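# Gather spilled game tokens into blue tape square

## Task

Move every spilled game token so it sits fully within the outer border of the blue-tape square, resting on the table or low in a stack; the kitchen timer should finish standing upright on the table.

## Robot and tools

Robot: two arms, left_arm and right_arm, mounted on opposite sides of the table. Each has a parallel gripper. Left_arm's base sits at (+0.118, +0.468, +0.132) m in the scene frame, quat_wxyz (+0.707, 0, 0, -0.707). Right_arm's base sits at (-0.013, -0.460, +0.104) m, quat_wxyz (+0.713, 0, 0, +0.701). In both base frames +z is up. Arm names do not match image left and right.

Frames: the scene frame has its origin at the table centre, +z up, and the table surface at z = +0.020 m. Every hand pose, hand velocity, Hand target and wrist camera pose belongs to that arm's own base frame. Fixed cameras and the table use the scene frame. A gripper's fingers extend along its +x axis and close along its y axis. end_effector_position is the point between the fingers, about 3 to 4 cm short of the tips; only the final 1.5 cm of each inner finger face is flat. Reported positions and tilts may be off by a few cm, worse at long reach.

Row layout (shared by execute_actions and move): one flat list of 16 numbers covering both arms, even if one is idle. First left_arm: x, y, z (metres), qw, qx, qy, qz (quaternion, w first), opening; then the same eight for right_arm. Position and quaternion are absolute goals in that arm's base frame, not offsets. Opening runs from -1 to +1: +1 is fully open (0.080 m), empty fingers touch near -0.78, and values below that add nothing. Closing fully takes at least about 0.6 s. To grip, command roughly 0.08 below the grip_measured value at first contact for full force; smaller gaps grip more gently. An idle arm should be sent its last reported pose and desired opening unchanged every call; repeating the measured pose also relieves a press. Keep orientation by resending the same quaternion rather than copying a drifted one. Each step the commanded orientation is clipped to within 32 degrees of the measured one.

execute_actions: argument actions is a list of actions; each action is a list of up to 15 rows, one per 1/30 s step; a short table repeats its final row to fill 15 steps. An empty list just reports state. A target more than 0.6 m from a gripper's current position along any of its own axes gets the action rejected for both arms; if the first action fails that check or anything is malformed, the whole call is rejected. Optional cameras picks images: omit, null or ["all"] for all, [] for none; unknown names invalidate the call.

move: target is one 16-number row or a list of up to 15 rows (no 0.6 m check). Each gripper travels in a straight line from its Hand target to the goal, rotating the short way. speed is m/s per arm path, 0.002 to 2.4, default 0.25 (rotation limit twice that in rad/s); one value or one per target. blend (m) rounds corners of a list; 0 stops at each point. opening_speed (per second on the -1..+1 scale, at least 0.2) ramps the fingers. Paths all finish together, at least 0.5 s, capped at 10 s. Opening changes at later targets apply only after everything comes to rest. blocking=false returns after about 0.5 s while the motion continues; a new move takes over from the current point. Paths ignore obstacles and the other arm; grippers lag and may overshoot speed, especially with an outstretched arm. Don't route a path near an arm's own base, since that can flip its shoulder posture; go around. Faster contact and goals deeper past the contact press harder. The extra result line "move:" gives the ending: done (within 8 mm and 2 degrees), off_target, moving, held (a check withheld steps or the clearance check stopped it), blocked (gripper stopped far from its goal, arm then holds in place), or fault; limits=paced means clipping, limits=held means withheld steps.

wait: seconds 0 to 10; the arms keep their last commands and a running move continues. stop: brakes a running move (needs room). zoom_image: camera is one of cam_head_left, cam_head_right, cam_left_wrist, cam_right_wrist; region [x0, y0, x1, y1] in pixels from the top-left, at most 504x504, from that camera's latest image. finished_scene: scene is the current scene's number; irreversible.

Results: per arm, end_effector_position, end_effector_quat_wxyz, velocities (omitted when Joint velocities read within noise), Hand target (where the arm is actually being sent, possibly short of your goal), Tool commands, grip_measured (same scale as opening; may be off about 1 mm, and up to about 3 mm narrower than a squeezed hard part), Joint positions (last value is finger gap in metres), Joint torques, External joint torques (estimated outside push; pushes toward larger joint values lower it), step position readings for execute_actions, and Wrist depth: a 7x7 grid per wrist camera of median distances in mm (70 to 1000), with "-" for no value. Images are 672x504.

Joint order and ranges (rad): waist -3.054..3.054, shoulder 0..3.142, elbow 0..2.356, wrist pitch -1.571..1.571, wrist yaw -1.571..1.571, wrist roll -3.142..3.142. Contact torque limits (N m): 16.8, 20.8, 20.8, 5.49, 5.47, 5.13; hitting one freezes that arm 10 s (TORQUE FAULT). Held weight counts. Holding loads or stretching heats motors: MOTOR HOT appears at 50 °C, and at 95 °C an OVER-TEMPERATURE FAULT holds the arm, possibly cutting power.

Cautions: friction and gravity can leave the gripper low, short or tilted; tiny moves may misfire, so check pose after each move and correct tilt. Never let the arms collide or press each other, and never close one gripper on the other's fingers; the clearance check won't catch gripper-to-gripper contact. Nothing may fall or be left off the table. Avoid dropping, releasing moving items, slamming or shoving hard. Loose objects may be nudged occasionally; verify the final state. Keep the timer upright.

Each tool is called after ">>>" as a command line: name --argument value for each argument, lists and objects as JSON in quotes; but a table of rows of numbers goes row by row, as --pt "numbers of a row", without its own name.

## Session

>>> execute_actions --actions '[]'

Scene clock: 0.00 s.
left_arm: end_effector_position=(+0.1621, +0.1037, -0.0086) grip_measured=+0.997 end_effector_quat_wxyz=(+0.624, -0.284, +0.593, +0.422) | right_arm: end_effector_position=(+0.2018, -0.2868, +0.1996) grip_measured=+0.993 end_effector_quat_wxyz=(+0.768, +0.153, -0.011, -0.622)
Joint positions: left_arm=[0.414 1.455 0.532 -0.625 -0.199 -0.635 0.08] | right_arm=[-0.704 1.212 0.519 0.478 0.626 0.382 0.08]
Joint velocities: within noise
Joint torques (N m): no reading
External joint torques (N m): no reading
Motor temperatures (°C): left_arm=[35 33 37 39 30 36] | right_arm=[31 34 32 39 30 32]
Heat: left arm: hottest wrist pitch 39 °C (+0.0 °C/min); right arm: hottest wrist pitch 39 °C (+0.0 °C/min).
Wrist depth (mm): cam_left_wrist=[149 159 159 155 150 145 141 / 177 172 166 161 156 151 148 / 181 180 174 169 163 158 153 / 175 189 183 176 170 165 160 / - 82 191 185 179 105 164 / - 80 203 195 188 83 76 / - 189 206 205 199 189 73] | cam_right_wrist=[- - 988 942 911 899 855 / - - - - - 948 919 / - - - - - - - / - - - - - - - / - - - - - - 96 / - - - - - - 82 / - - - - - - 79]
Hand target: left_arm +0.1633, +0.1044, -0.0076; +0.626, -0.284, +0.591, +0.422 | right_arm +0.2018, -0.2868, +0.2002; +0.768, +0.153, -0.012, -0.622
Tool commands: left_gripper/opening=+0.997333 right_gripper/opening=+0.993085

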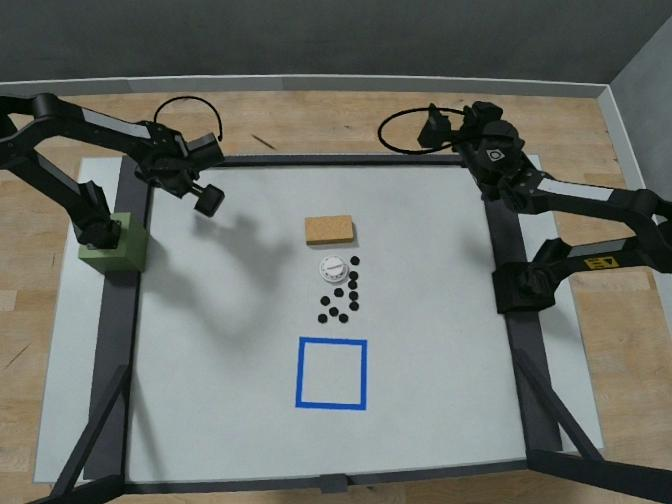

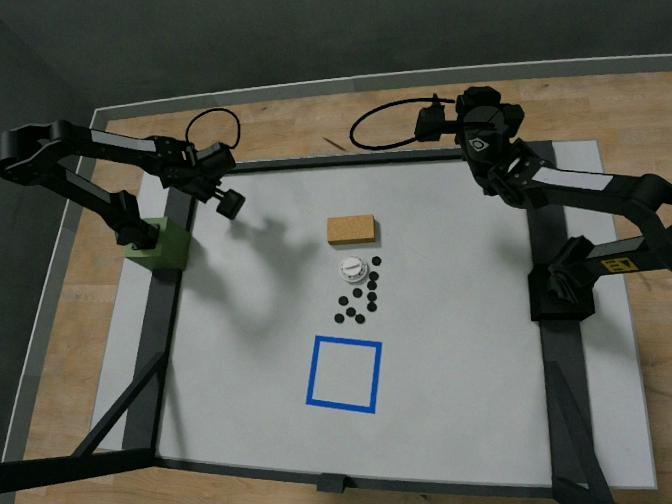

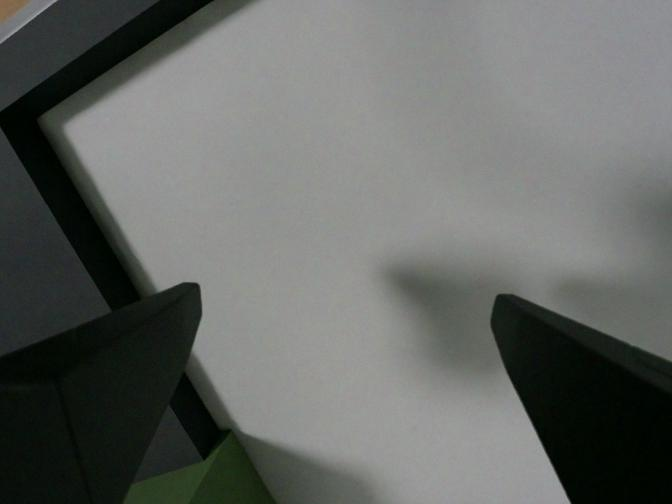

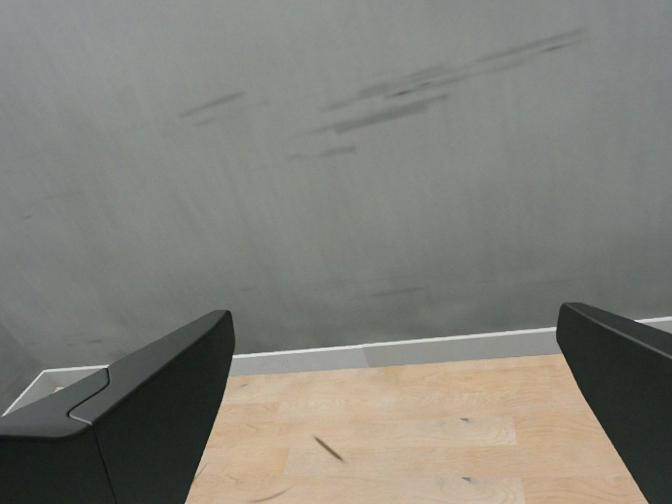

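>>> zoom_image --camera "cam_head_left" --region '[270, 200, 400, 420]'

>>> zoom_image --camera "cam_head_right" --region '[290, 200, 420, 340]'

Scaled by 2.291.

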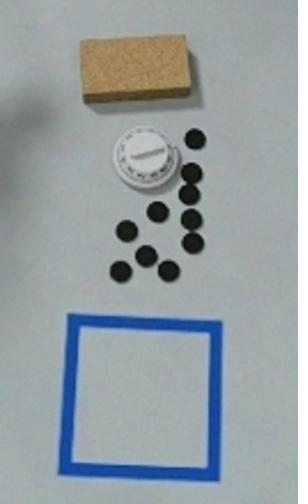

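Scaled by 3.600.

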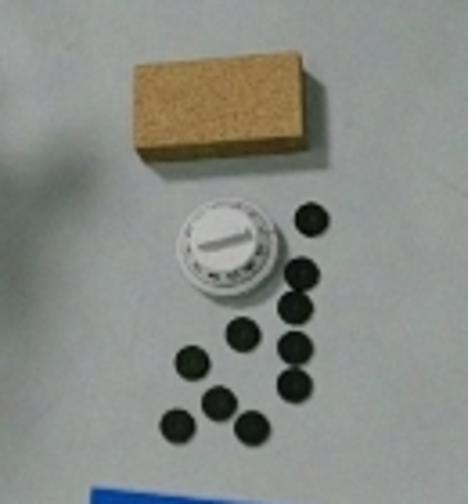

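>>> move --target '[0.1633, 0.1044, -0.0076, 0.626, -0.284, 0.591, 0.422, 0.997, 0.43, -0.056, 0.166, 0.707, 0, 0.707, 0, 1]' --speed 0.5

Scene clock: 63.87 s.
left_arm: end_effector_position=(+0.1621, +0.1037, -0.0086) grip_measured=+0.997 end_effector_quat_wxyz=(+0.624, -0.284, +0.593, +0.422) | right_arm: end_effector_position=(+0.4274, -0.0560, +0.1719) grip_measured=+0.993 end_effector_quat_wxyz=(+0.726, -0.002, +0.688, -0.006)
Joint positions: left_arm=[0.414 1.455 0.532 -0.625 -0.199 -0.635 0.08] | right_arm=[-0.129 2.214 2.275 -1.577 0.004 -0.124 0.08]
Joint velocities: within noise
Joint torques (N m): left_arm=[0.06 -3.38 4.02 0.42 -0.16 0.02] | right_arm=[0.01 -7.75 5.73 0.36 -0.17 -0.18]
External joint torques (N m): left_arm=[0.06 0.13 -0.31 0.08 -0.01 0.03] | right_arm=[-0.02 2.52 0.09 -0.09 -0.16 -0.18]
Motor temperatures (°C): left_arm=[34 34 38 38 30 36] | right_arm=[31 35 36 42 30 32]
Heat: left arm: hottest elbow 38 °C (+1.0 °C/min); right arm: hottest wrist pitch 42 °C (+3.0 °C/min).
Wrist depth (mm): cam_left_wrist=[149 159 158 154 150 145 141 / 176 172 166 161 156 151 147 / 181 180 174 169 163 158 153 / 174 189 183 176 170 165 159 / - 82 191 185 179 105 164 / - 80 203 194 188 83 76 / - 189 206 206 199 189 73] | cam_right_wrist=[280 278 277 276 275 274 273 / 294 291 293 291 290 259 285 / 309 309 306 287 299 273 301 / 327 325 323 321 322 319 318 / 349 340 342 341 339 332 96 / - - 368 366 363 363 82 / - - 392 392 387 389 79]
Hand target: left_arm +0.1634, +0.1044, -0.0076; +0.626, -0.284, +0.591, +0.422 | right_arm +0.4296, -0.0560, +0.1657; +0.721, -0.002, +0.692, -0.002
Off the commanded pose: left_arm 0.002 m, 0 deg | right_arm 0.006 m, 3 deg.
joint sent to its limit (right arm) — joint 4 (wrist pitch), lower limit. The joint targets still meet the commanded pose.
move: off_target (right_arm)

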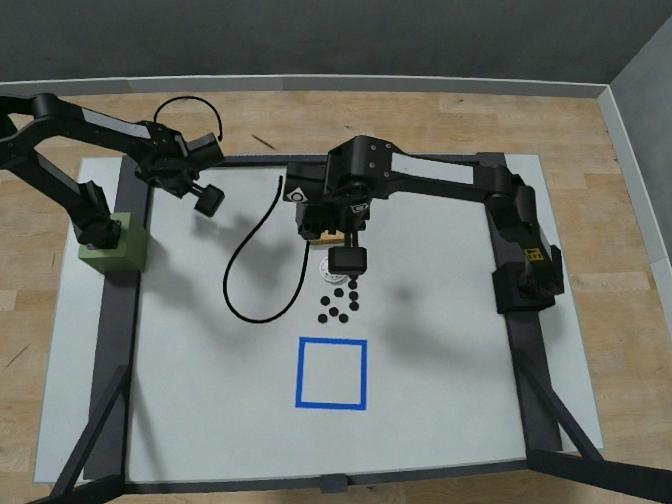

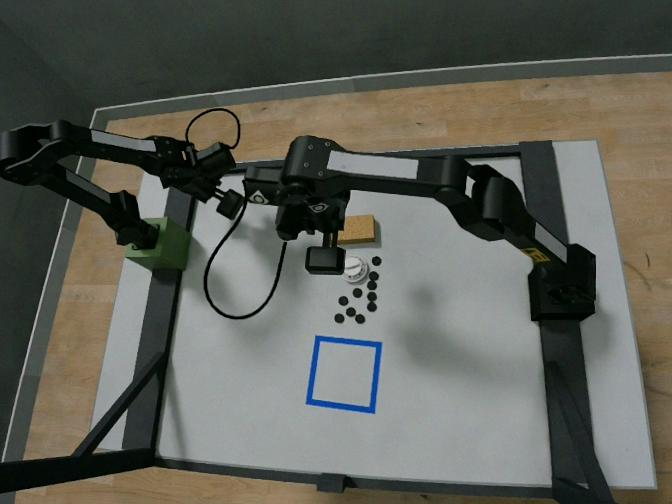

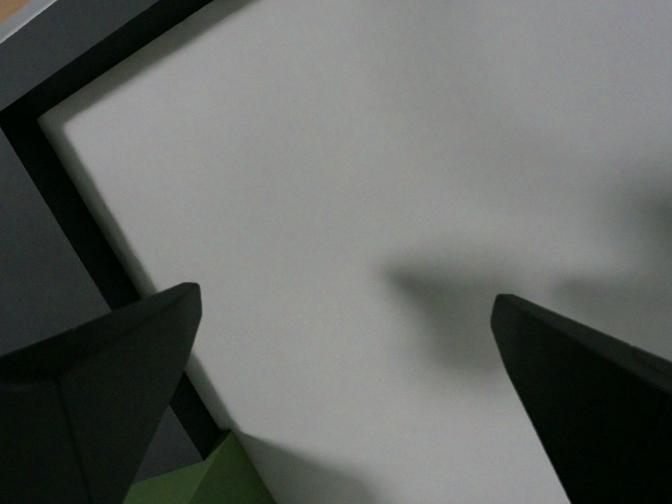

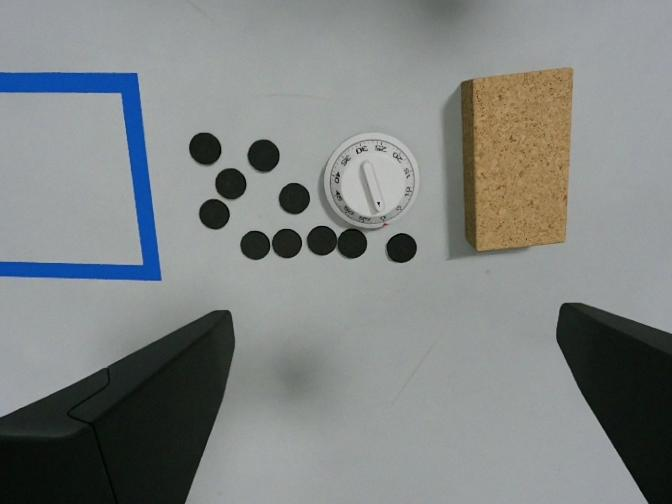

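>>> move --target '[0.1633, 0.1044, -0.0076, 0.626, -0.284, 0.591, 0.422, 0.997, 0.437, -0.061, 0.021, 0.690, 0.153, 0.690, -0.153, 1]' --speed 0.3

>>> zoom_image --camera "cam_head_left" --region '[270, 200, 400, 320]'

Scene clock: 96.37 s.
left_arm: end_effector_position=(+0.1621, +0.1037, -0.0086) grip_measured=+0.997 end_effector_quat_wxyz=(+0.624, -0.284, +0.593, +0.422) | right_arm: end_effector_position=(+0.4392, -0.0609, +0.0291) grip_measured=+0.993 end_effector_quat_wxyz=(+0.698, +0.149, +0.684, -0.151)
Joint positions: left_arm=[0.414 1.455 0.532 -0.625 -0.199 -0.635 0.08] | right_arm=[-0.136 2.286 1.825 -1.09 0.004 0.29 0.08]
Joint velocities: within noise
Joint torques (N m): left_arm=[0.04 -3.39 4.03 0.42 -0.16 0.01] | right_arm=[-0.11 -8.69 4.38 0.58 -0.14 0.21]
External joint torques (N m): left_arm=[0.07 0.12 -0.31 0.08 -0.01 0.02] | right_arm=[-0.11 2.17 -1.36 0.2 -0.16 0.2]
Motor temperatures (°C): left_arm=[34 34 38 38 30 36] | right_arm=[31 43 36 40 30 32]
Heat: left arm: hottest elbow 38 °C (+0.0 °C/min); right arm: hottest shoulder 43 °C (+8.1 °C/min).
Wrist depth (mm): cam_left_wrist=[149 159 158 155 150 145 141 / 176 172 166 161 156 151 147 / 181 181 174 169 163 158 153 / 175 189 183 175 171 164 160 / - 82 191 185 179 105 165 / - 80 203 195 187 83 76 / - 189 205 206 199 190 73] | cam_right_wrist=[145 145 145 144 143 117 115 / 153 153 152 151 150 139 121 / 162 163 161 157 156 158 129 / 175 173 172 146 142 170 138 / 186 180 179 183 177 176 89 / - - 194 196 194 194 82 / - - 215 213 212 211 79]
Hand target: left_arm +0.1634, +0.1044, -0.0076; +0.626, -0.284, +0.591, +0.422 | right_arm +0.4369, -0.0610, +0.0212; +0.690, +0.153, +0.690, -0.153
Off the commanded pose: left_arm 0.002 m, 0 deg | right_arm 0.008 m, 1 deg.
move: done

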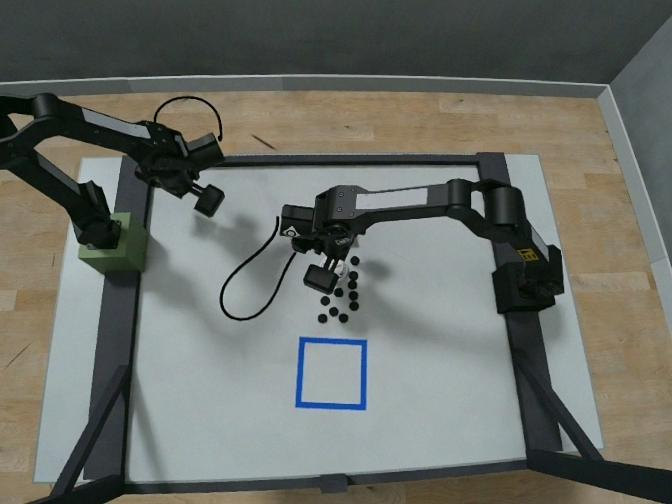

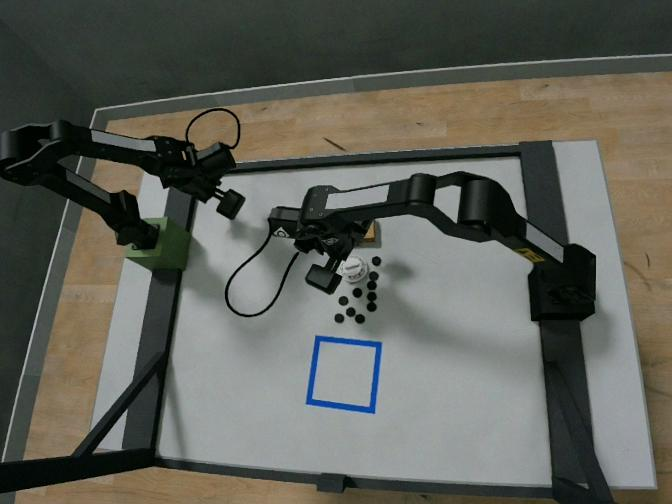

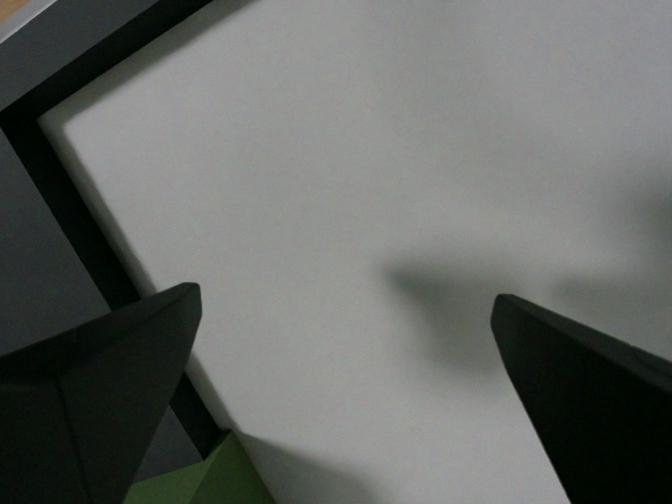

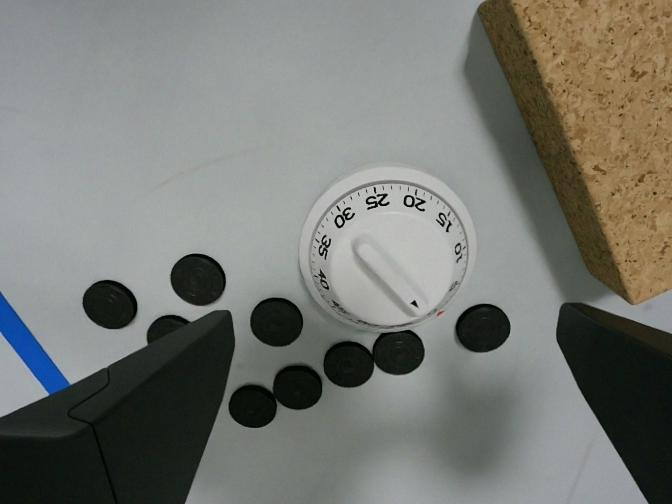

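Scaled by 3.877.

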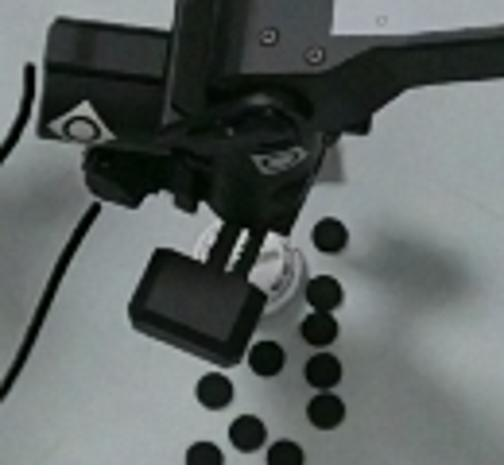

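>>> move --target '[0.1633, 0.1044, -0.0076, 0.626, -0.284, 0.591, 0.422, 0.997, 0.430, -0.063, -0.020, 0.690, 0.153, 0.690, -0.153, 1]' --speed 0.15 --cameras '["cam_right_wrist"]'

Scene clock: 116.63 s.
left_arm: end_effector_position=(+0.1621, +0.1037, -0.0086) grip_measured=+0.997 end_effector_quat_wxyz=(+0.624, -0.284, +0.593, +0.422) | right_arm: end_effector_position=(+0.4340, -0.0631, -0.0102) grip_measured=+0.993 end_effector_quat_wxyz=(+0.699, +0.151, +0.682, -0.153)
Joint positions: left_arm=[0.414 1.455 0.532 -0.625 -0.199 -0.635 0.08] | right_arm=[-0.143 2.31 1.702 -0.939 0.004 0.29 0.08]
Joint velocities: within noise
Joint torques (N m): left_arm=[0.07 -3.42 4.05 0.41 -0.16 0.01] | right_arm=[-0.14 -8.33 3.87 0.6 -0.15 0.01]
External joint torques (N m): left_arm=[0.09 0.09 -0.29 0.07 -0.01 0.02] | right_arm=[-0.18 2.59 -1.74 0.2 -0.16 0.01]
Motor temperatures (°C): left_arm=[33 34 38 38 30 36] | right_arm=[30 47 35 40 30 32]
Heat: left arm: hottest elbow 38 °C (+0.0 °C/min); right arm: hottest shoulder 47 °C (+12.1 °C/min).
Wrist depth (mm): cam_left_wrist=[149 159 159 155 150 145 141 / 176 172 167 161 156 151 147 / 181 180 174 169 163 158 153 / 175 188 183 176 170 165 160 / - 82 191 185 179 105 164 / - 80 203 194 188 83 76 / - 189 206 206 198 189 72] | cam_right_wrist=[- 110 110 109 108 106 - / 117 116 117 115 116 114 87 / - 123 122 117 118 120 100 / - 133 129 105 103 127 125 / 139 135 136 109 105 135 96 / - - 146 146 145 144 82 / - - 158 160 159 157 79]
Hand target: left_arm +0.1634, +0.1044, -0.0076; +0.626, -0.284, +0.591, +0.422 | right_arm +0.4299, -0.0629, -0.0198; +0.690, +0.153, +0.690, -0.153
Off the commanded pose: left_arm 0.002 m, 0 deg | right_arm 0.011 m, 1 deg.
move: off_target (right_arm)
Images, in order (width x height): cam_right_wrist 672x504.

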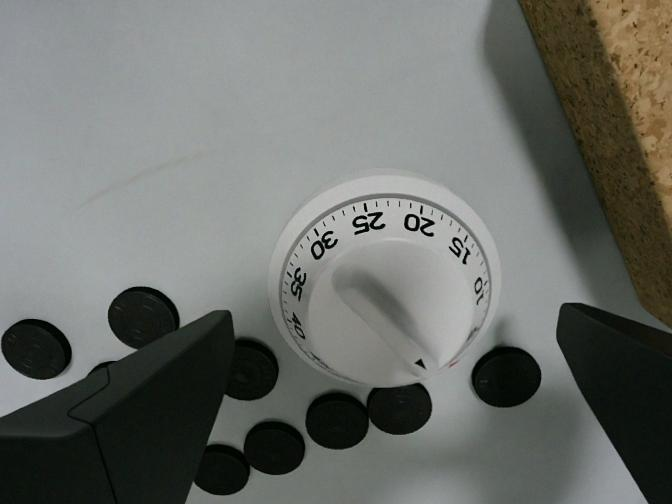

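>>> move --pt "0.1633 0.1044 -0.0076 0.626 -0.284 0.591 0.422 0.997 0.426 -0.061 -0.048 0.690 0.153 0.690 -0.153 1" --pt "0.1633 0.1044 -0.0076 0.626 -0.284 0.591 0.422 0.997 0.426 -0.061 -0.048 0.690 0.153 0.690 -0.153 0.4" --speed 0.12 --opening_speed 1.5 --cameras '["cam_right_wrist"]'

Scene clock: 132.77 s.
left_arm: end_effector_position=(+0.1621, +0.1037, -0.0086) grip_measured=+0.997 end_effector_quat_wxyz=(+0.624, -0.284, +0.593, +0.422) | right_arm: end_effector_position=(+0.4311, -0.0625, -0.0373) grip_measured=+0.586 end_effector_quat_wxyz=(+0.700, +0.151, +0.681, -0.152)
Joint positions: left_arm=[0.414 1.455 0.532 -0.625 -0.199 -0.635 0.08] | right_arm=[-0.143 2.341 1.639 -0.842 0.003 0.29 0.061]
Joint velocities: within noise
Joint torques (N m): left_arm=[0.06 -3.39 4.04 0.41 -0.16 0.01] | right_arm=[0.12 -7.98 3.68 0.58 -0.11 0.11]
External joint torques (N m): left_arm=[0.07 0.14 -0.31 0.07 0 0.02] | right_arm=[0.05 2.93 -1.73 0.18 -0.12 0.11]
Motor temperatures (°C): left_arm=[33 34 38 38 30 35] | right_arm=[30 48 35 39 30 32]
Heat: left arm: hottest elbow 38 °C (+0.0 °C/min); right arm: hottest shoulder 48 °C (+9.0 °C/min).
Wrist depth (mm): cam_left_wrist=[149 158 159 154 149 145 141 / 177 172 166 161 156 151 147 / 181 180 175 169 163 158 153 / 175 189 183 176 170 165 160 / - 82 192 186 179 105 164 / - 80 202 195 188 83 76 / - 189 207 206 199 190 73] | cam_right_wrist=[- 86 - - 85 85 84 / - 91 91 91 90 89 87 / - 98 95 83 84 94 93 / - 102 101 - - 87 99 / - 109 89 - 77 85 104 / - - 94 83 80 83 - / - - 125 121 121 124 78]
Hand target: left_arm +0.1634, +0.1044, -0.0076; +0.626, -0.284, +0.591, +0.422 | right_arm +0.4259, -0.0609, -0.0477; +0.690, +0.153, +0.690, -0.153
Off the commanded pose: left_arm 0.002 m, 0 deg | right_arm 0.012 m, 2 deg.
move: off_target (right_arm); target 2's new opening was sent with right_arm's hand 0.012 m and 2 deg from that target
Images, in order (width x height): cam_right_wrist 672x504.

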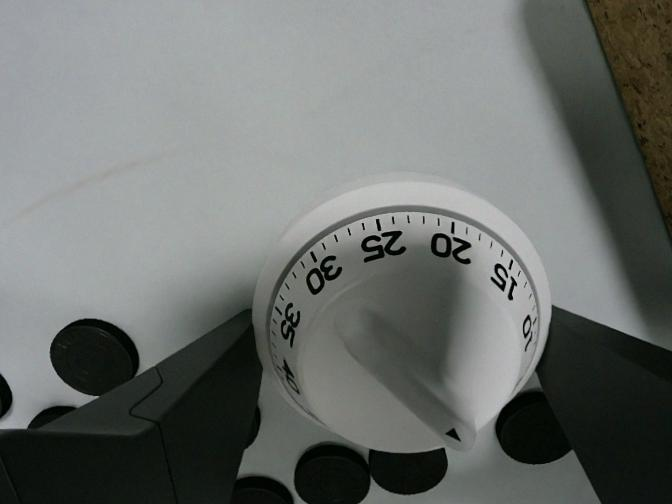

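>>> move --pt "0.1633 0.1044 -0.0076 0.626 -0.284 0.591 0.422 0.997 0.426 -0.061 0.01 0.690 0.153 0.690 -0.153 0.4" --pt "0.1633 0.1044 -0.0076 0.626 -0.284 0.591 0.422 0.997 0.32 -0.078 0.01 0.690 0.153 0.690 -0.153 0.4" --pt "0.1633 0.1044 -0.0076 0.626 -0.284 0.591 0.422 0.997 0.32 -0.078 -0.036 0.690 0.153 0.690 -0.153 0.4" --speed 0.2 --blend '[0.03,0.02,0]'

Scene clock: 148.17 s.
left_arm: end_effector_position=(+0.1621, +0.1037, -0.0086) grip_measured=+0.997 end_effector_quat_wxyz=(+0.624, -0.284, +0.593, +0.422) | right_arm: end_effector_position=(+0.3233, -0.0788, -0.0305) grip_measured=+0.586 end_effector_quat_wxyz=(+0.696, +0.153, +0.684, -0.156)
Joint positions: left_arm=[0.414 1.455 0.532 -0.625 -0.199 -0.635 0.08] | right_arm=[-0.237 2.003 1.097 -0.649 0.003 0.203 0.061]
Joint velocities: within noise
Joint torques (N m): left_arm=[0.03 -3.39 4.08 0.43 -0.15 0.02] | right_arm=[-0.1 -6.04 3.41 0.6 -0.12 -0.17]
External joint torques (N m): left_arm=[0.04 0.12 -0.26 0.08 0 0.02] | right_arm=[-0.11 2.01 -1.3 0.25 -0.13 -0.17]
Motor temperatures (°C): left_arm=[33 34 38 38 30 35] | right_arm=[30 46 34 39 30 32]
Heat: left arm: hottest elbow 38 °C (+0.0 °C/min); right arm: hottest shoulder 46 °C (+4.1 °C/min).
Wrist depth (mm): cam_left_wrist=[149 159 159 154 150 145 141 / 177 172 166 161 156 151 147 / 181 180 175 169 163 158 153 / 175 189 183 176 170 165 160 / - 82 192 185 179 105 164 / - 80 202 195 188 83 76 / - 189 207 206 199 189 73] | cam_right_wrist=[- 95 94 93 94 95 94 / - 100 98 97 98 97 98 / - 103 105 104 84 104 104 / - 115 112 - - 87 112 / 123 122 89 - 77 85 115 / - - 94 83 80 85 - / - - 140 139 138 137 78]
Hand target: left_arm +0.1634, +0.1044, -0.0076; +0.626, -0.284, +0.591, +0.422 | right_arm +0.3200, -0.0780, -0.0359; +0.690, +0.153, +0.690, -0.153
Off the commanded pose: left_arm 0.002 m, 0 deg | right_arm 0.006 m, 1 deg.
move: done; blend cut to 0.0289 m at target 1

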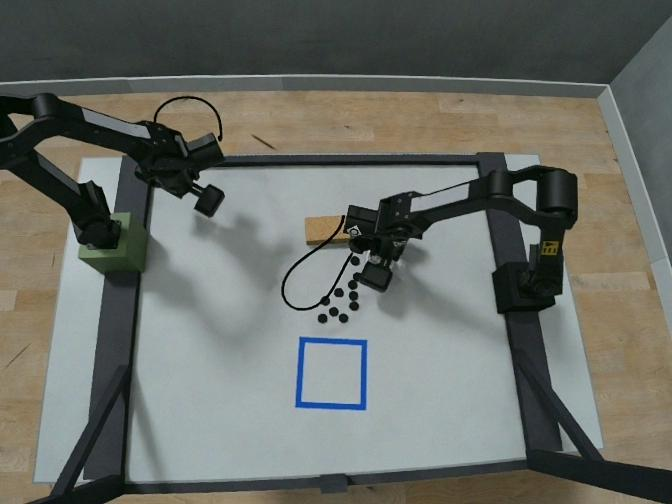

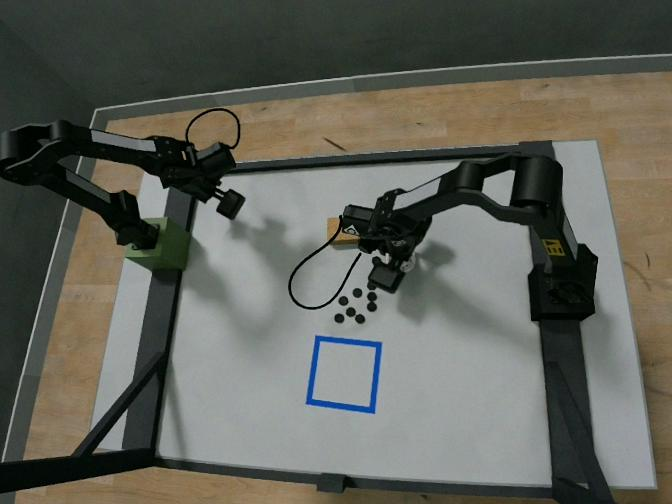

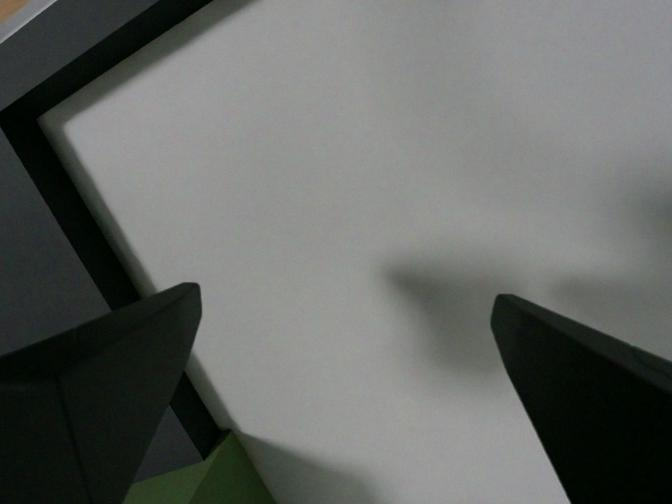

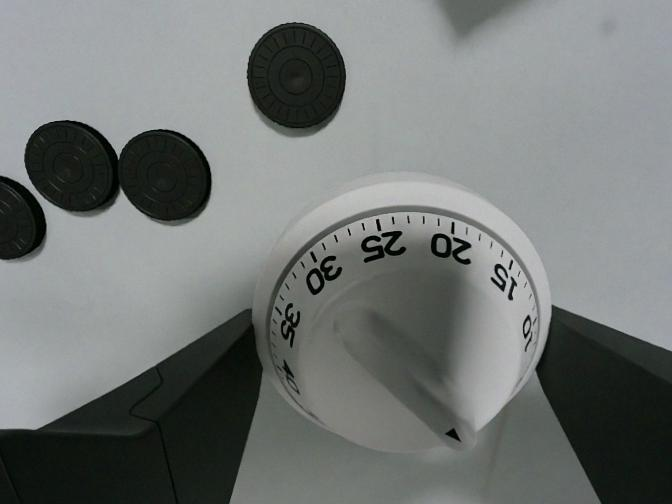

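>>> move --target '[0.1633, 0.1044, -0.0076, 0.626, -0.284, 0.591, 0.422, 0.997, 0.32, -0.078, -0.045, 0.690, 0.153, 0.690, -0.153, 0.4]' --speed 0.05 --cameras '["cam_right_wrist"]'

Scene clock: 161.13 s.
left_arm: end_effector_position=(+0.1621, +0.1037, -0.0086) grip_measured=+0.997 end_effector_quat_wxyz=(+0.624, -0.284, +0.593, +0.422) | right_arm: end_effector_position=(+0.3240, -0.0789, -0.0388) grip_measured=+0.586 end_effector_quat_wxyz=(+0.697, +0.153, +0.683, -0.156)
Joint positions: left_arm=[0.414 1.455 0.532 -0.625 -0.199 -0.635 0.08] | right_arm=[-0.237 2.024 1.088 -0.616 0.003 0.203 0.061]
Joint velocities: within noise
Joint torques (N m): left_arm=[0.07 -3.41 4.04 0.42 -0.16 0] | right_arm=[-0.08 -5.92 3.17 0.62 -0.12 -0.17]
External joint torques (N m): left_arm=[0.06 0.09 -0.26 0.08 0 0.01] | right_arm=[-0.1 2.13 -1.47 0.23 -0.13 -0.17]
Motor temperatures (°C): left_arm=[33 34 38 38 30 35] | right_arm=[30 44 34 39 30 31]
Heat: left arm: hottest elbow 38 °C (+0.0 °C/min); right arm: hottest shoulder 44 °C (-1.0 °C/min).
Wrist depth (mm): cam_left_wrist=[149 159 159 155 150 145 141 / 177 172 166 161 156 151 147 / 181 180 174 169 163 158 153 / 175 189 183 176 170 165 160 / - 82 192 186 178 105 165 / - 80 202 195 188 83 76 / - 189 206 206 199 189 73] | cam_right_wrist=[- 88 87 85 87 87 - / - 92 - 90 92 91 91 / - 95 97 83 84 97 97 / - 107 103 - - 85 102 / - 112 89 - 77 85 107 / - - 94 83 80 117 - / - - 129 128 127 127 78]
Hand target: left_arm +0.1634, +0.1044, -0.0076; +0.626, -0.284, +0.591, +0.422 | right_arm +0.3198, -0.0779, -0.0449; +0.690, +0.153, +0.690, -0.153
Off the commanded pose: left_arm 0.002 m, 0 deg | right_arm 0.007 m, 1 deg.
move: done
Images, in order (width x height): cam_right_wrist 672x504.

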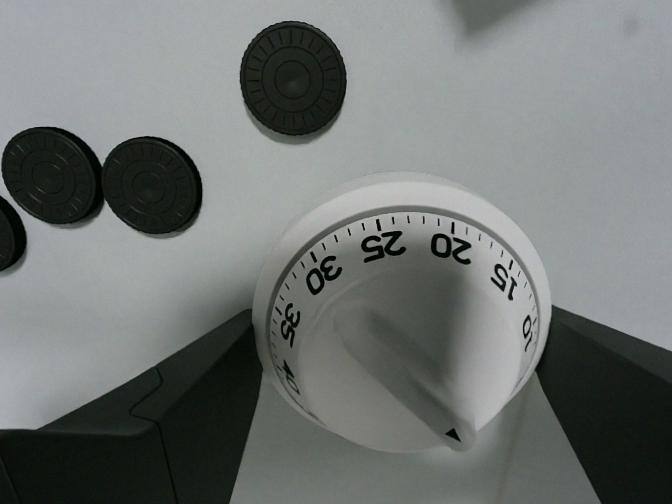

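>>> move --pt "0.1633 0.1044 -0.0076 0.626 -0.284 0.591 0.422 0.997 0.32 -0.078 -0.045 0.690 0.153 0.690 -0.153 1" --pt "0.1633 0.1044 -0.0076 0.626 -0.284 0.591 0.422 0.997 0.322 -0.078 0.03 0.690 0.153 0.690 -0.153 1" --pt "0.1633 0.1044 -0.0076 0.626 -0.284 0.591 0.422 0.997 0.446 -0.168 0.03 0.707 0 0.707 0 1" --speed '[0.1, 0.15, 0.25]' --opening_speed 1.0

>>> zoom_image --camera "cam_head_right" --region '[290, 200, 430, 340]'

Scene clock: 180.70 s.
left_arm: end_effector_position=(+0.1621, +0.1037, -0.0086) grip_measured=+0.997 end_effector_quat_wxyz=(+0.624, -0.284, +0.593, +0.422) | right_arm: end_effector_position=(+0.4456, -0.1684, +0.0388) grip_measured=+0.990 end_effector_quat_wxyz=(+0.712, -0.001, +0.702, -0.006)
Joint positions: left_arm=[0.414 1.455 0.532 -0.625 -0.199 -0.635 0.08] | right_arm=[-0.36 2.436 2.125 -1.242 0.003 -0.354 0.08]
Joint velocities: within noise
Joint torques (N m): left_arm=[0.04 -3.38 4.04 0.41 -0.16 0.02] | right_arm=[0.1 -8.7 5.92 0.27 -0.15 -0.19]
External joint torques (N m): left_arm=[0.06 0.12 -0.27 0.08 -0.02 0.02] | right_arm=[-0.01 3.03 0.11 -0.08 -0.12 -0.19]
Motor temperatures (°C): left_arm=[33 34 38 37 30 35] | right_arm=[30 45 34 39 30 31]
Heat: left arm: hottest elbow 38 °C (+0.0 °C/min); right arm: hottest shoulder 45 °C (-3.0 °C/min).
Wrist depth (mm): cam_left_wrist=[149 159 159 155 150 145 141 / 176 172 167 161 156 151 148 / 181 181 174 169 163 158 153 / 175 189 183 176 171 165 160 / - 82 191 185 179 105 165 / - 80 203 195 188 83 76 / - 189 206 206 199 189 73] | cam_right_wrist=[- 153 153 151 150 150 148 / 162 162 157 134 156 158 157 / 174 171 143 139 165 167 167 / 186 183 178 148 151 178 177 / 195 193 189 159 162 187 89 / - - 208 206 205 204 82 / - - 199 224 221 220 79]
Hand target: left_arm +0.1634, +0.1044, -0.0076; +0.626, -0.284, +0.591, +0.422 | right_arm +0.4458, -0.1679, +0.0300; +0.707, +0.000, +0.707, +0.000
Off the commanded pose: left_arm 0.002 m, 0 deg | right_arm 0.009 m, 1 deg.
move: off_target (right_arm)

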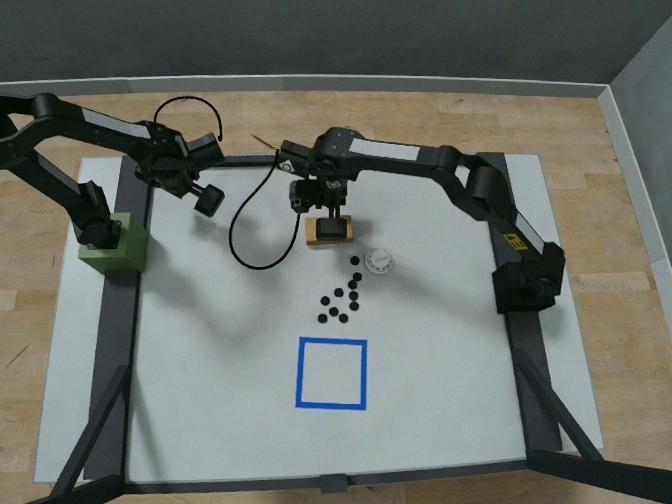

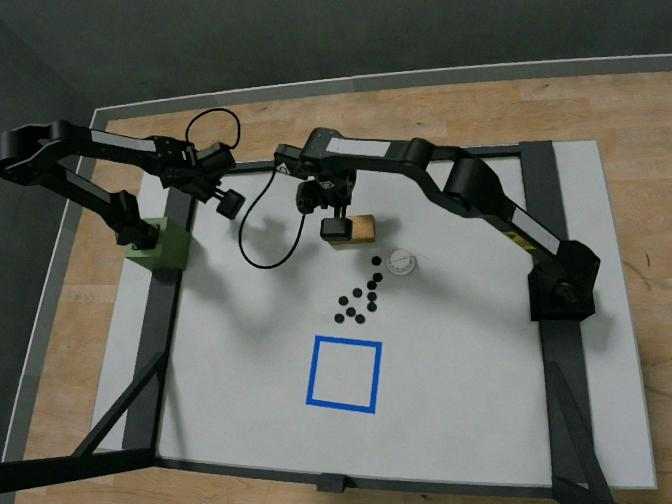

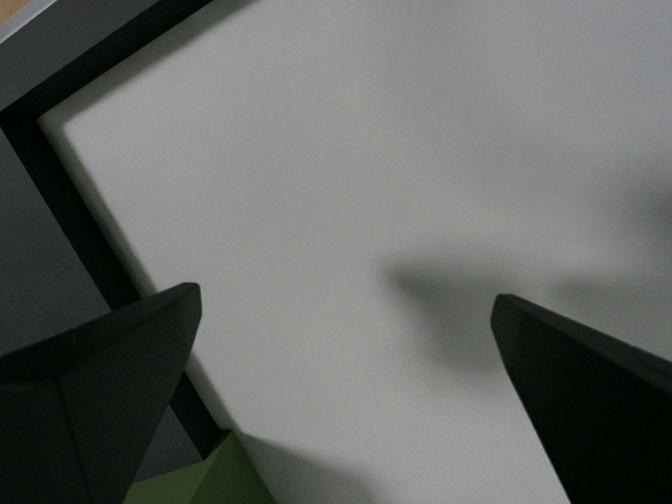

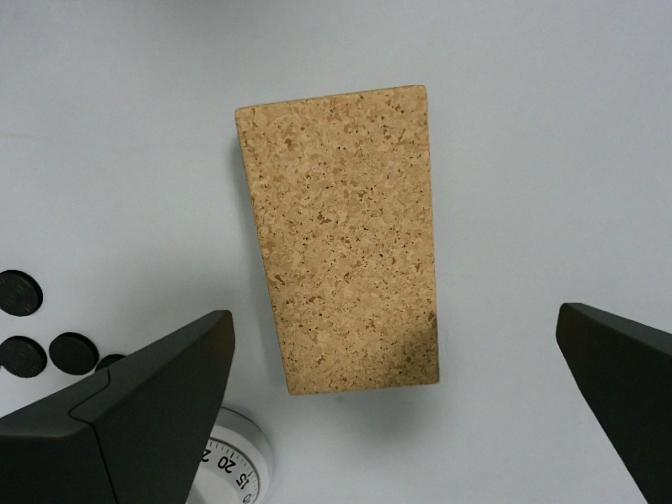

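Scaled by 3.600.

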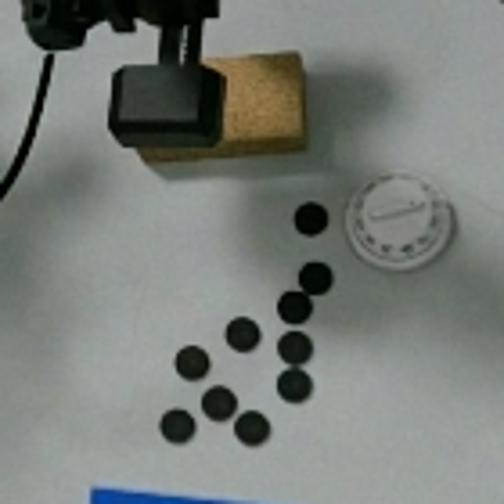

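>>> move --pt "0.1633 0.1044 -0.0076 0.626 -0.284 0.591 0.422 0.997 0.446 -0.160 -0.01 0.7063 -0.031 0.7063 0.031 1" --pt "0.1633 0.1044 -0.0076 0.626 -0.284 0.591 0.422 0.997 0.446 -0.160 -0.048 0.7063 -0.031 0.7063 0.031 1" --speed 0.12 --cameras '["cam_right_wrist","cam_head_left"]'

Scene clock: 201.37 s.
left_arm: end_effector_position=(+0.1621, +0.1037, -0.0086) grip_measured=+0.997 end_effector_quat_wxyz=(+0.624, -0.284, +0.593, +0.422) | right_arm: end_effector_position=(+0.4504, -0.1626, -0.0354) grip_measured=+0.990 end_effector_quat_wxyz=(+0.715, -0.034, +0.697, +0.023)
Joint positions: left_arm=[0.414 1.455 0.532 -0.625 -0.199 -0.635 0.08] | right_arm=[-0.345 2.506 1.953 -0.989 0.004 -0.427 0.08]
Joint velocities: within noise
Joint torques (N m): left_arm=[0.03 -3.38 4.01 0.42 -0.16 0.02] | right_arm=[0.08 -8.86 4.05 0.51 -0.17 -0.17]
External joint torques (N m): left_arm=[0.04 0.14 -0.35 0.06 -0.01 0.02] | right_arm=[0.05 3.03 -1.56 0.12 -0.15 -0.17]
Motor temperatures (°C): left_arm=[33 33 38 37 30 35] | right_arm=[30 44 37 38 30 31]
Heat: left arm: hottest elbow 38 °C (+0.0 °C/min); right arm: hottest shoulder 44 °C (-2.0 °C/min).
Wrist depth (mm): cam_left_wrist=[149 159 159 154 150 145 141 / 176 172 166 161 156 151 147 / 181 181 174 169 163 158 153 / 175 189 183 176 170 164 160 / - 82 191 185 179 105 165 / - 80 203 196 188 83 76 / - 189 206 206 199 189 73] | cam_right_wrist=[- 86 - - 85 85 82 / - 91 89 - 87 87 88 / - 97 - - - - 92 / - 102 - - - - 99 / - 109 74 72 73 72 88 / - - 79 78 77 76 82 / - - 85 85 84 86 82]
Hand target: left_arm +0.1634, +0.1044, -0.0076; +0.626, -0.284, +0.591, +0.422 | right_arm +0.4458, -0.1600, -0.0477; +0.706, -0.031, +0.706, +0.031
Off the commanded pose: left_arm 0.002 m, 0 deg | right_arm 0.014 m, 2 deg.
move: off_target (right_arm)
Images, in order (width x height): cam_head_left 672x504, cam_right_wrist 672x504.

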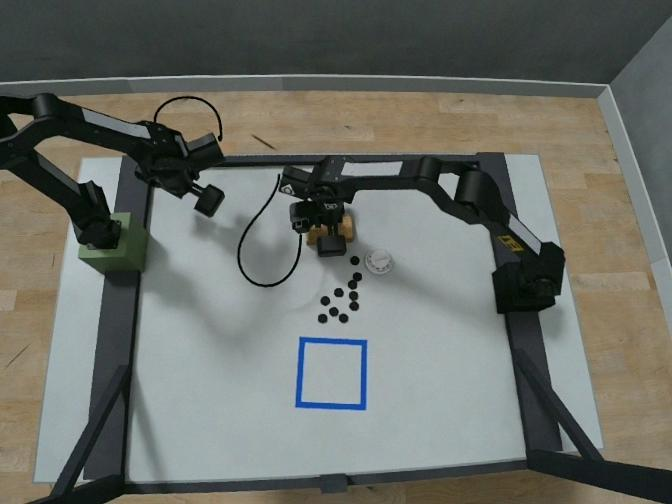

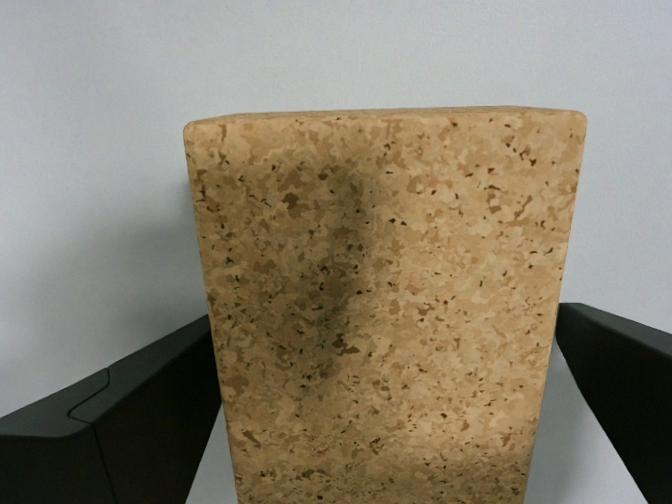

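>>> move --target '[0.1633, 0.1044, -0.0076, 0.626, -0.284, 0.591, 0.422, 0.997, 0.446, -0.160, -0.048, 0.7063, -0.031, 0.7063, 0.031, 0.3]' --speed 0.12 --opening_speed 1 --cameras '["cam_right_wrist"]'

Scene clock: 209.40 s.
left_arm: end_effector_position=(+0.1621, +0.1037, -0.0086) grip_measured=+0.997 end_effector_quat_wxyz=(+0.624, -0.284, +0.593, +0.422) | right_arm: end_effector_position=(+0.4504, -0.1625, -0.0354) grip_measured=+0.435 end_effector_quat_wxyz=(+0.716, -0.034, +0.697, +0.024)
Joint positions: left_arm=[0.414 1.455 0.532 -0.625 -0.199 -0.635 0.08] | right_arm=[-0.345 2.506 1.953 -0.989 0.004 -0.427 0.055]
Joint velocities: within noise
Joint torques (N m): left_arm=[0.05 -3.38 4.03 0.41 -0.16 0.01] | right_arm=[0.09 -8.8 4.12 0.54 -0.16 -0.17]
External joint torques (N m): left_arm=[0.07 0.13 -0.32 0.07 -0.01 0.02] | right_arm=[0.06 3.14 -1.52 0.15 -0.13 -0.17]
Motor temperatures (°C): left_arm=[33 33 38 37 30 35] | right_arm=[30 47 36 38 30 31]
Heat: left arm: hottest elbow 38 °C (+0.0 °C/min); right arm: hottest shoulder 47 °C (+2.0 °C/min).
Wrist depth (mm): cam_left_wrist=[149 159 159 155 150 145 141 / 176 172 166 161 156 152 147 / 181 180 174 169 163 158 153 / 174 189 183 176 171 165 160 / - 82 191 185 179 105 165 / - 80 203 194 188 83 76 / - 189 207 206 199 189 73] | cam_right_wrist=[- 85 - - 85 85 83 / - 91 89 - 88 87 88 / - 97 - - - - 94 / - 101 - 71 - - 100 / - 109 75 73 73 73 106 / - - 79 79 77 77 - / - - - 85 84 84 -]
Hand target: left_arm +0.1634, +0.1044, -0.0076; +0.626, -0.284, +0.591, +0.422 | right_arm +0.4458, -0.1600, -0.0477; +0.706, -0.031, +0.706, +0.031
Off the commanded pose: left_arm 0.002 m, 0 deg | right_arm 0.014 m, 2 deg.
move: off_target (right_arm)
Images, in order (width x height): cam_right_wrist 672x504.

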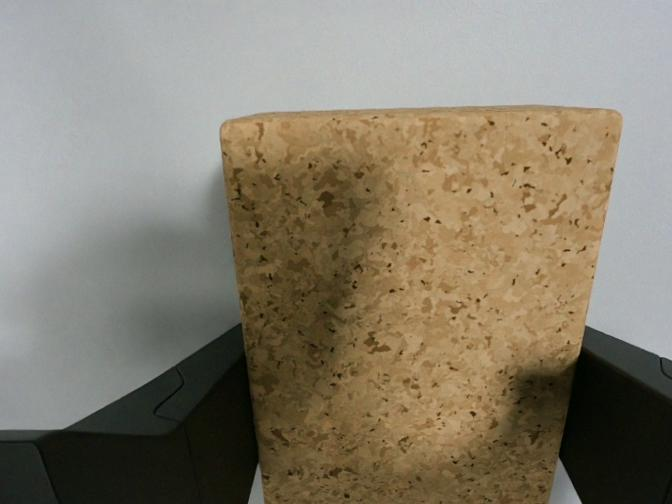

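>>> move --pt "0.1633 0.1044 -0.0076 0.626 -0.284 0.591 0.422 0.997 0.429 -0.163 -0.046 0.707 0 0.707 0 0.3" --pt "0.1633 0.1044 -0.0076 0.626 -0.284 0.591 0.422 0.997 0.426 0.020 -0.046 0.707 0 0.707 0 0.3" --speed 0.08

>>> zoom_image --camera "cam_head_right" --region '[280, 200, 430, 420]'

>>> zoom_image --camera "cam_head_left" --region '[260, 200, 410, 420]'

Scene clock: 254.63 s.
left_arm: end_effector_position=(+0.1621, +0.1037, -0.0086) grip_measured=+0.997 end_effector_quat_wxyz=(+0.624, -0.284, +0.593, +0.422) | right_arm: end_effector_position=(+0.4326, +0.0134, -0.0392) grip_measured=+0.435 end_effector_quat_wxyz=(+0.715, -0.002, +0.699, -0.004)
Joint positions: left_arm=[0.414 1.455 0.532 -0.625 -0.199 -0.635 0.08] | right_arm=[0.034 2.338 1.626 -0.837 0.009 0.038 0.055]
Joint velocities: within noise
Joint torques (N m): left_arm=[0.05 -3.4 4.05 0.42 -0.15 0.01] | right_arm=[1.04 -9.3 2.79 0.57 -0.33 0.26]
External joint torques (N m): left_arm=[0.07 0.13 -0.35 0.05 -0.01 0.02] | right_arm=[1.06 1.4 -2.47 0.21 -0.34 0.26]
Motor temperatures (°C): left_arm=[32 33 37 37 30 35] | right_arm=[30 54 34 38 30 31]
Heat: left arm: hottest elbow 37 °C (-1.0 °C/min); right arm: hottest shoulder 54 °C (+10.1 °C/min). Fold the right arm in close to its base, or ease its load, before you think long.
Wrist depth (mm): cam_left_wrist=[149 159 159 154 150 145 141 / 177 172 166 161 156 151 147 / 182 180 174 169 163 158 153 / 175 189 183 176 170 165 160 / - 82 191 186 179 105 165 / - 80 202 195 188 83 76 / - 189 207 205 199 190 73] | cam_right_wrist=[- 86 - - 85 85 83 / - 90 89 - 87 87 88 / - 91 - - - - 93 / - 99 - - - - 100 / - 103 75 73 73 73 106 / - - 79 79 77 77 - / - - - 85 84 84 -]
Hand target: left_arm +0.1634, +0.1044, -0.0076; +0.626, -0.284, +0.591, +0.422 | right_arm +0.4259, +0.0199, -0.0459; +0.707, +0.000, +0.707, +0.000
Off the commanded pose: left_arm 0.002 m, 0 deg | right_arm 0.012 m, 1 deg.
MOTOR HOT: joint 2 (shoulder) of the right arm reports 54 °C; the controller stops that arm at 95 °C. To cool a motor, set the load down, stop pushing, or move to a pose that needs little force.
move: off_target (right_arm)

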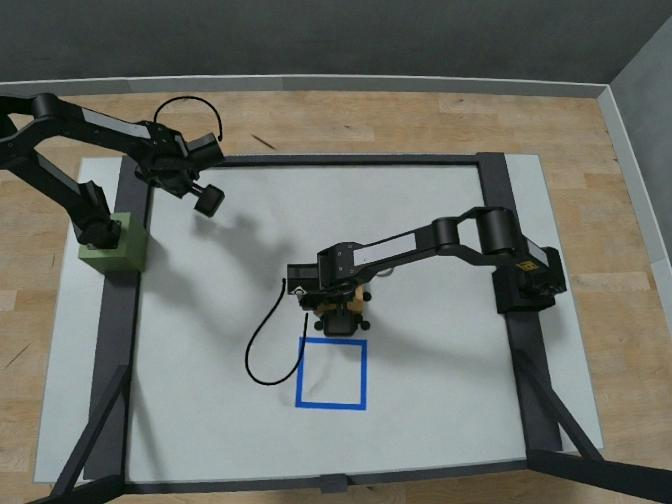

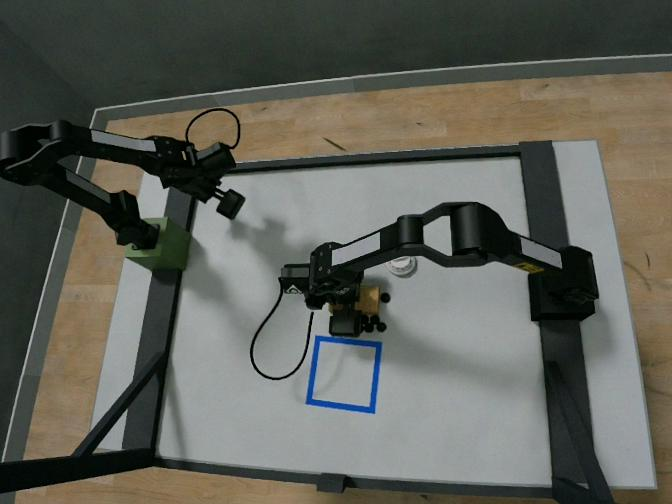

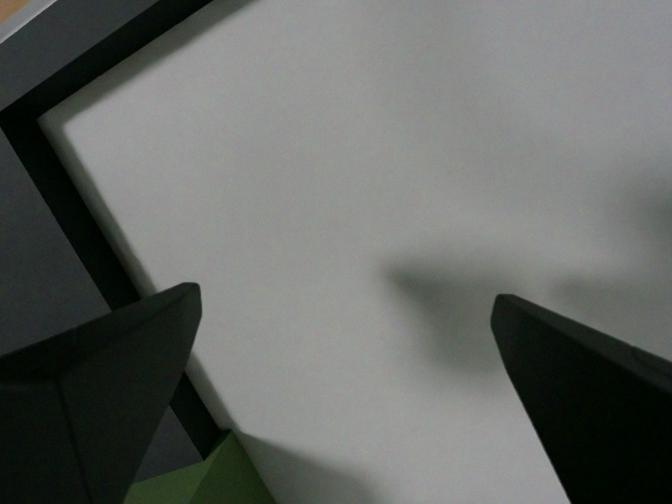

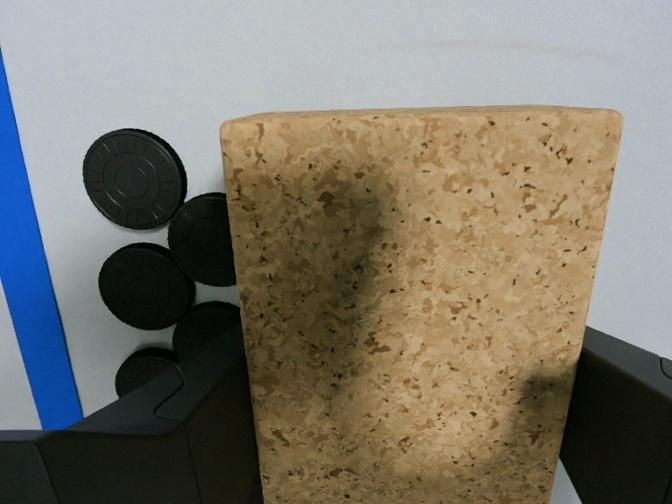

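Scaled by 2.291.

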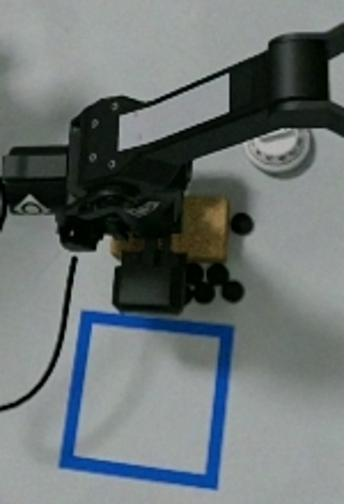

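Scaled by 2.291.

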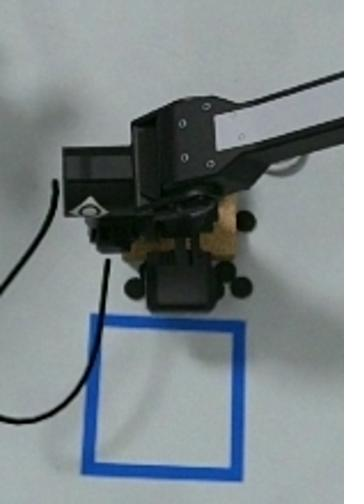

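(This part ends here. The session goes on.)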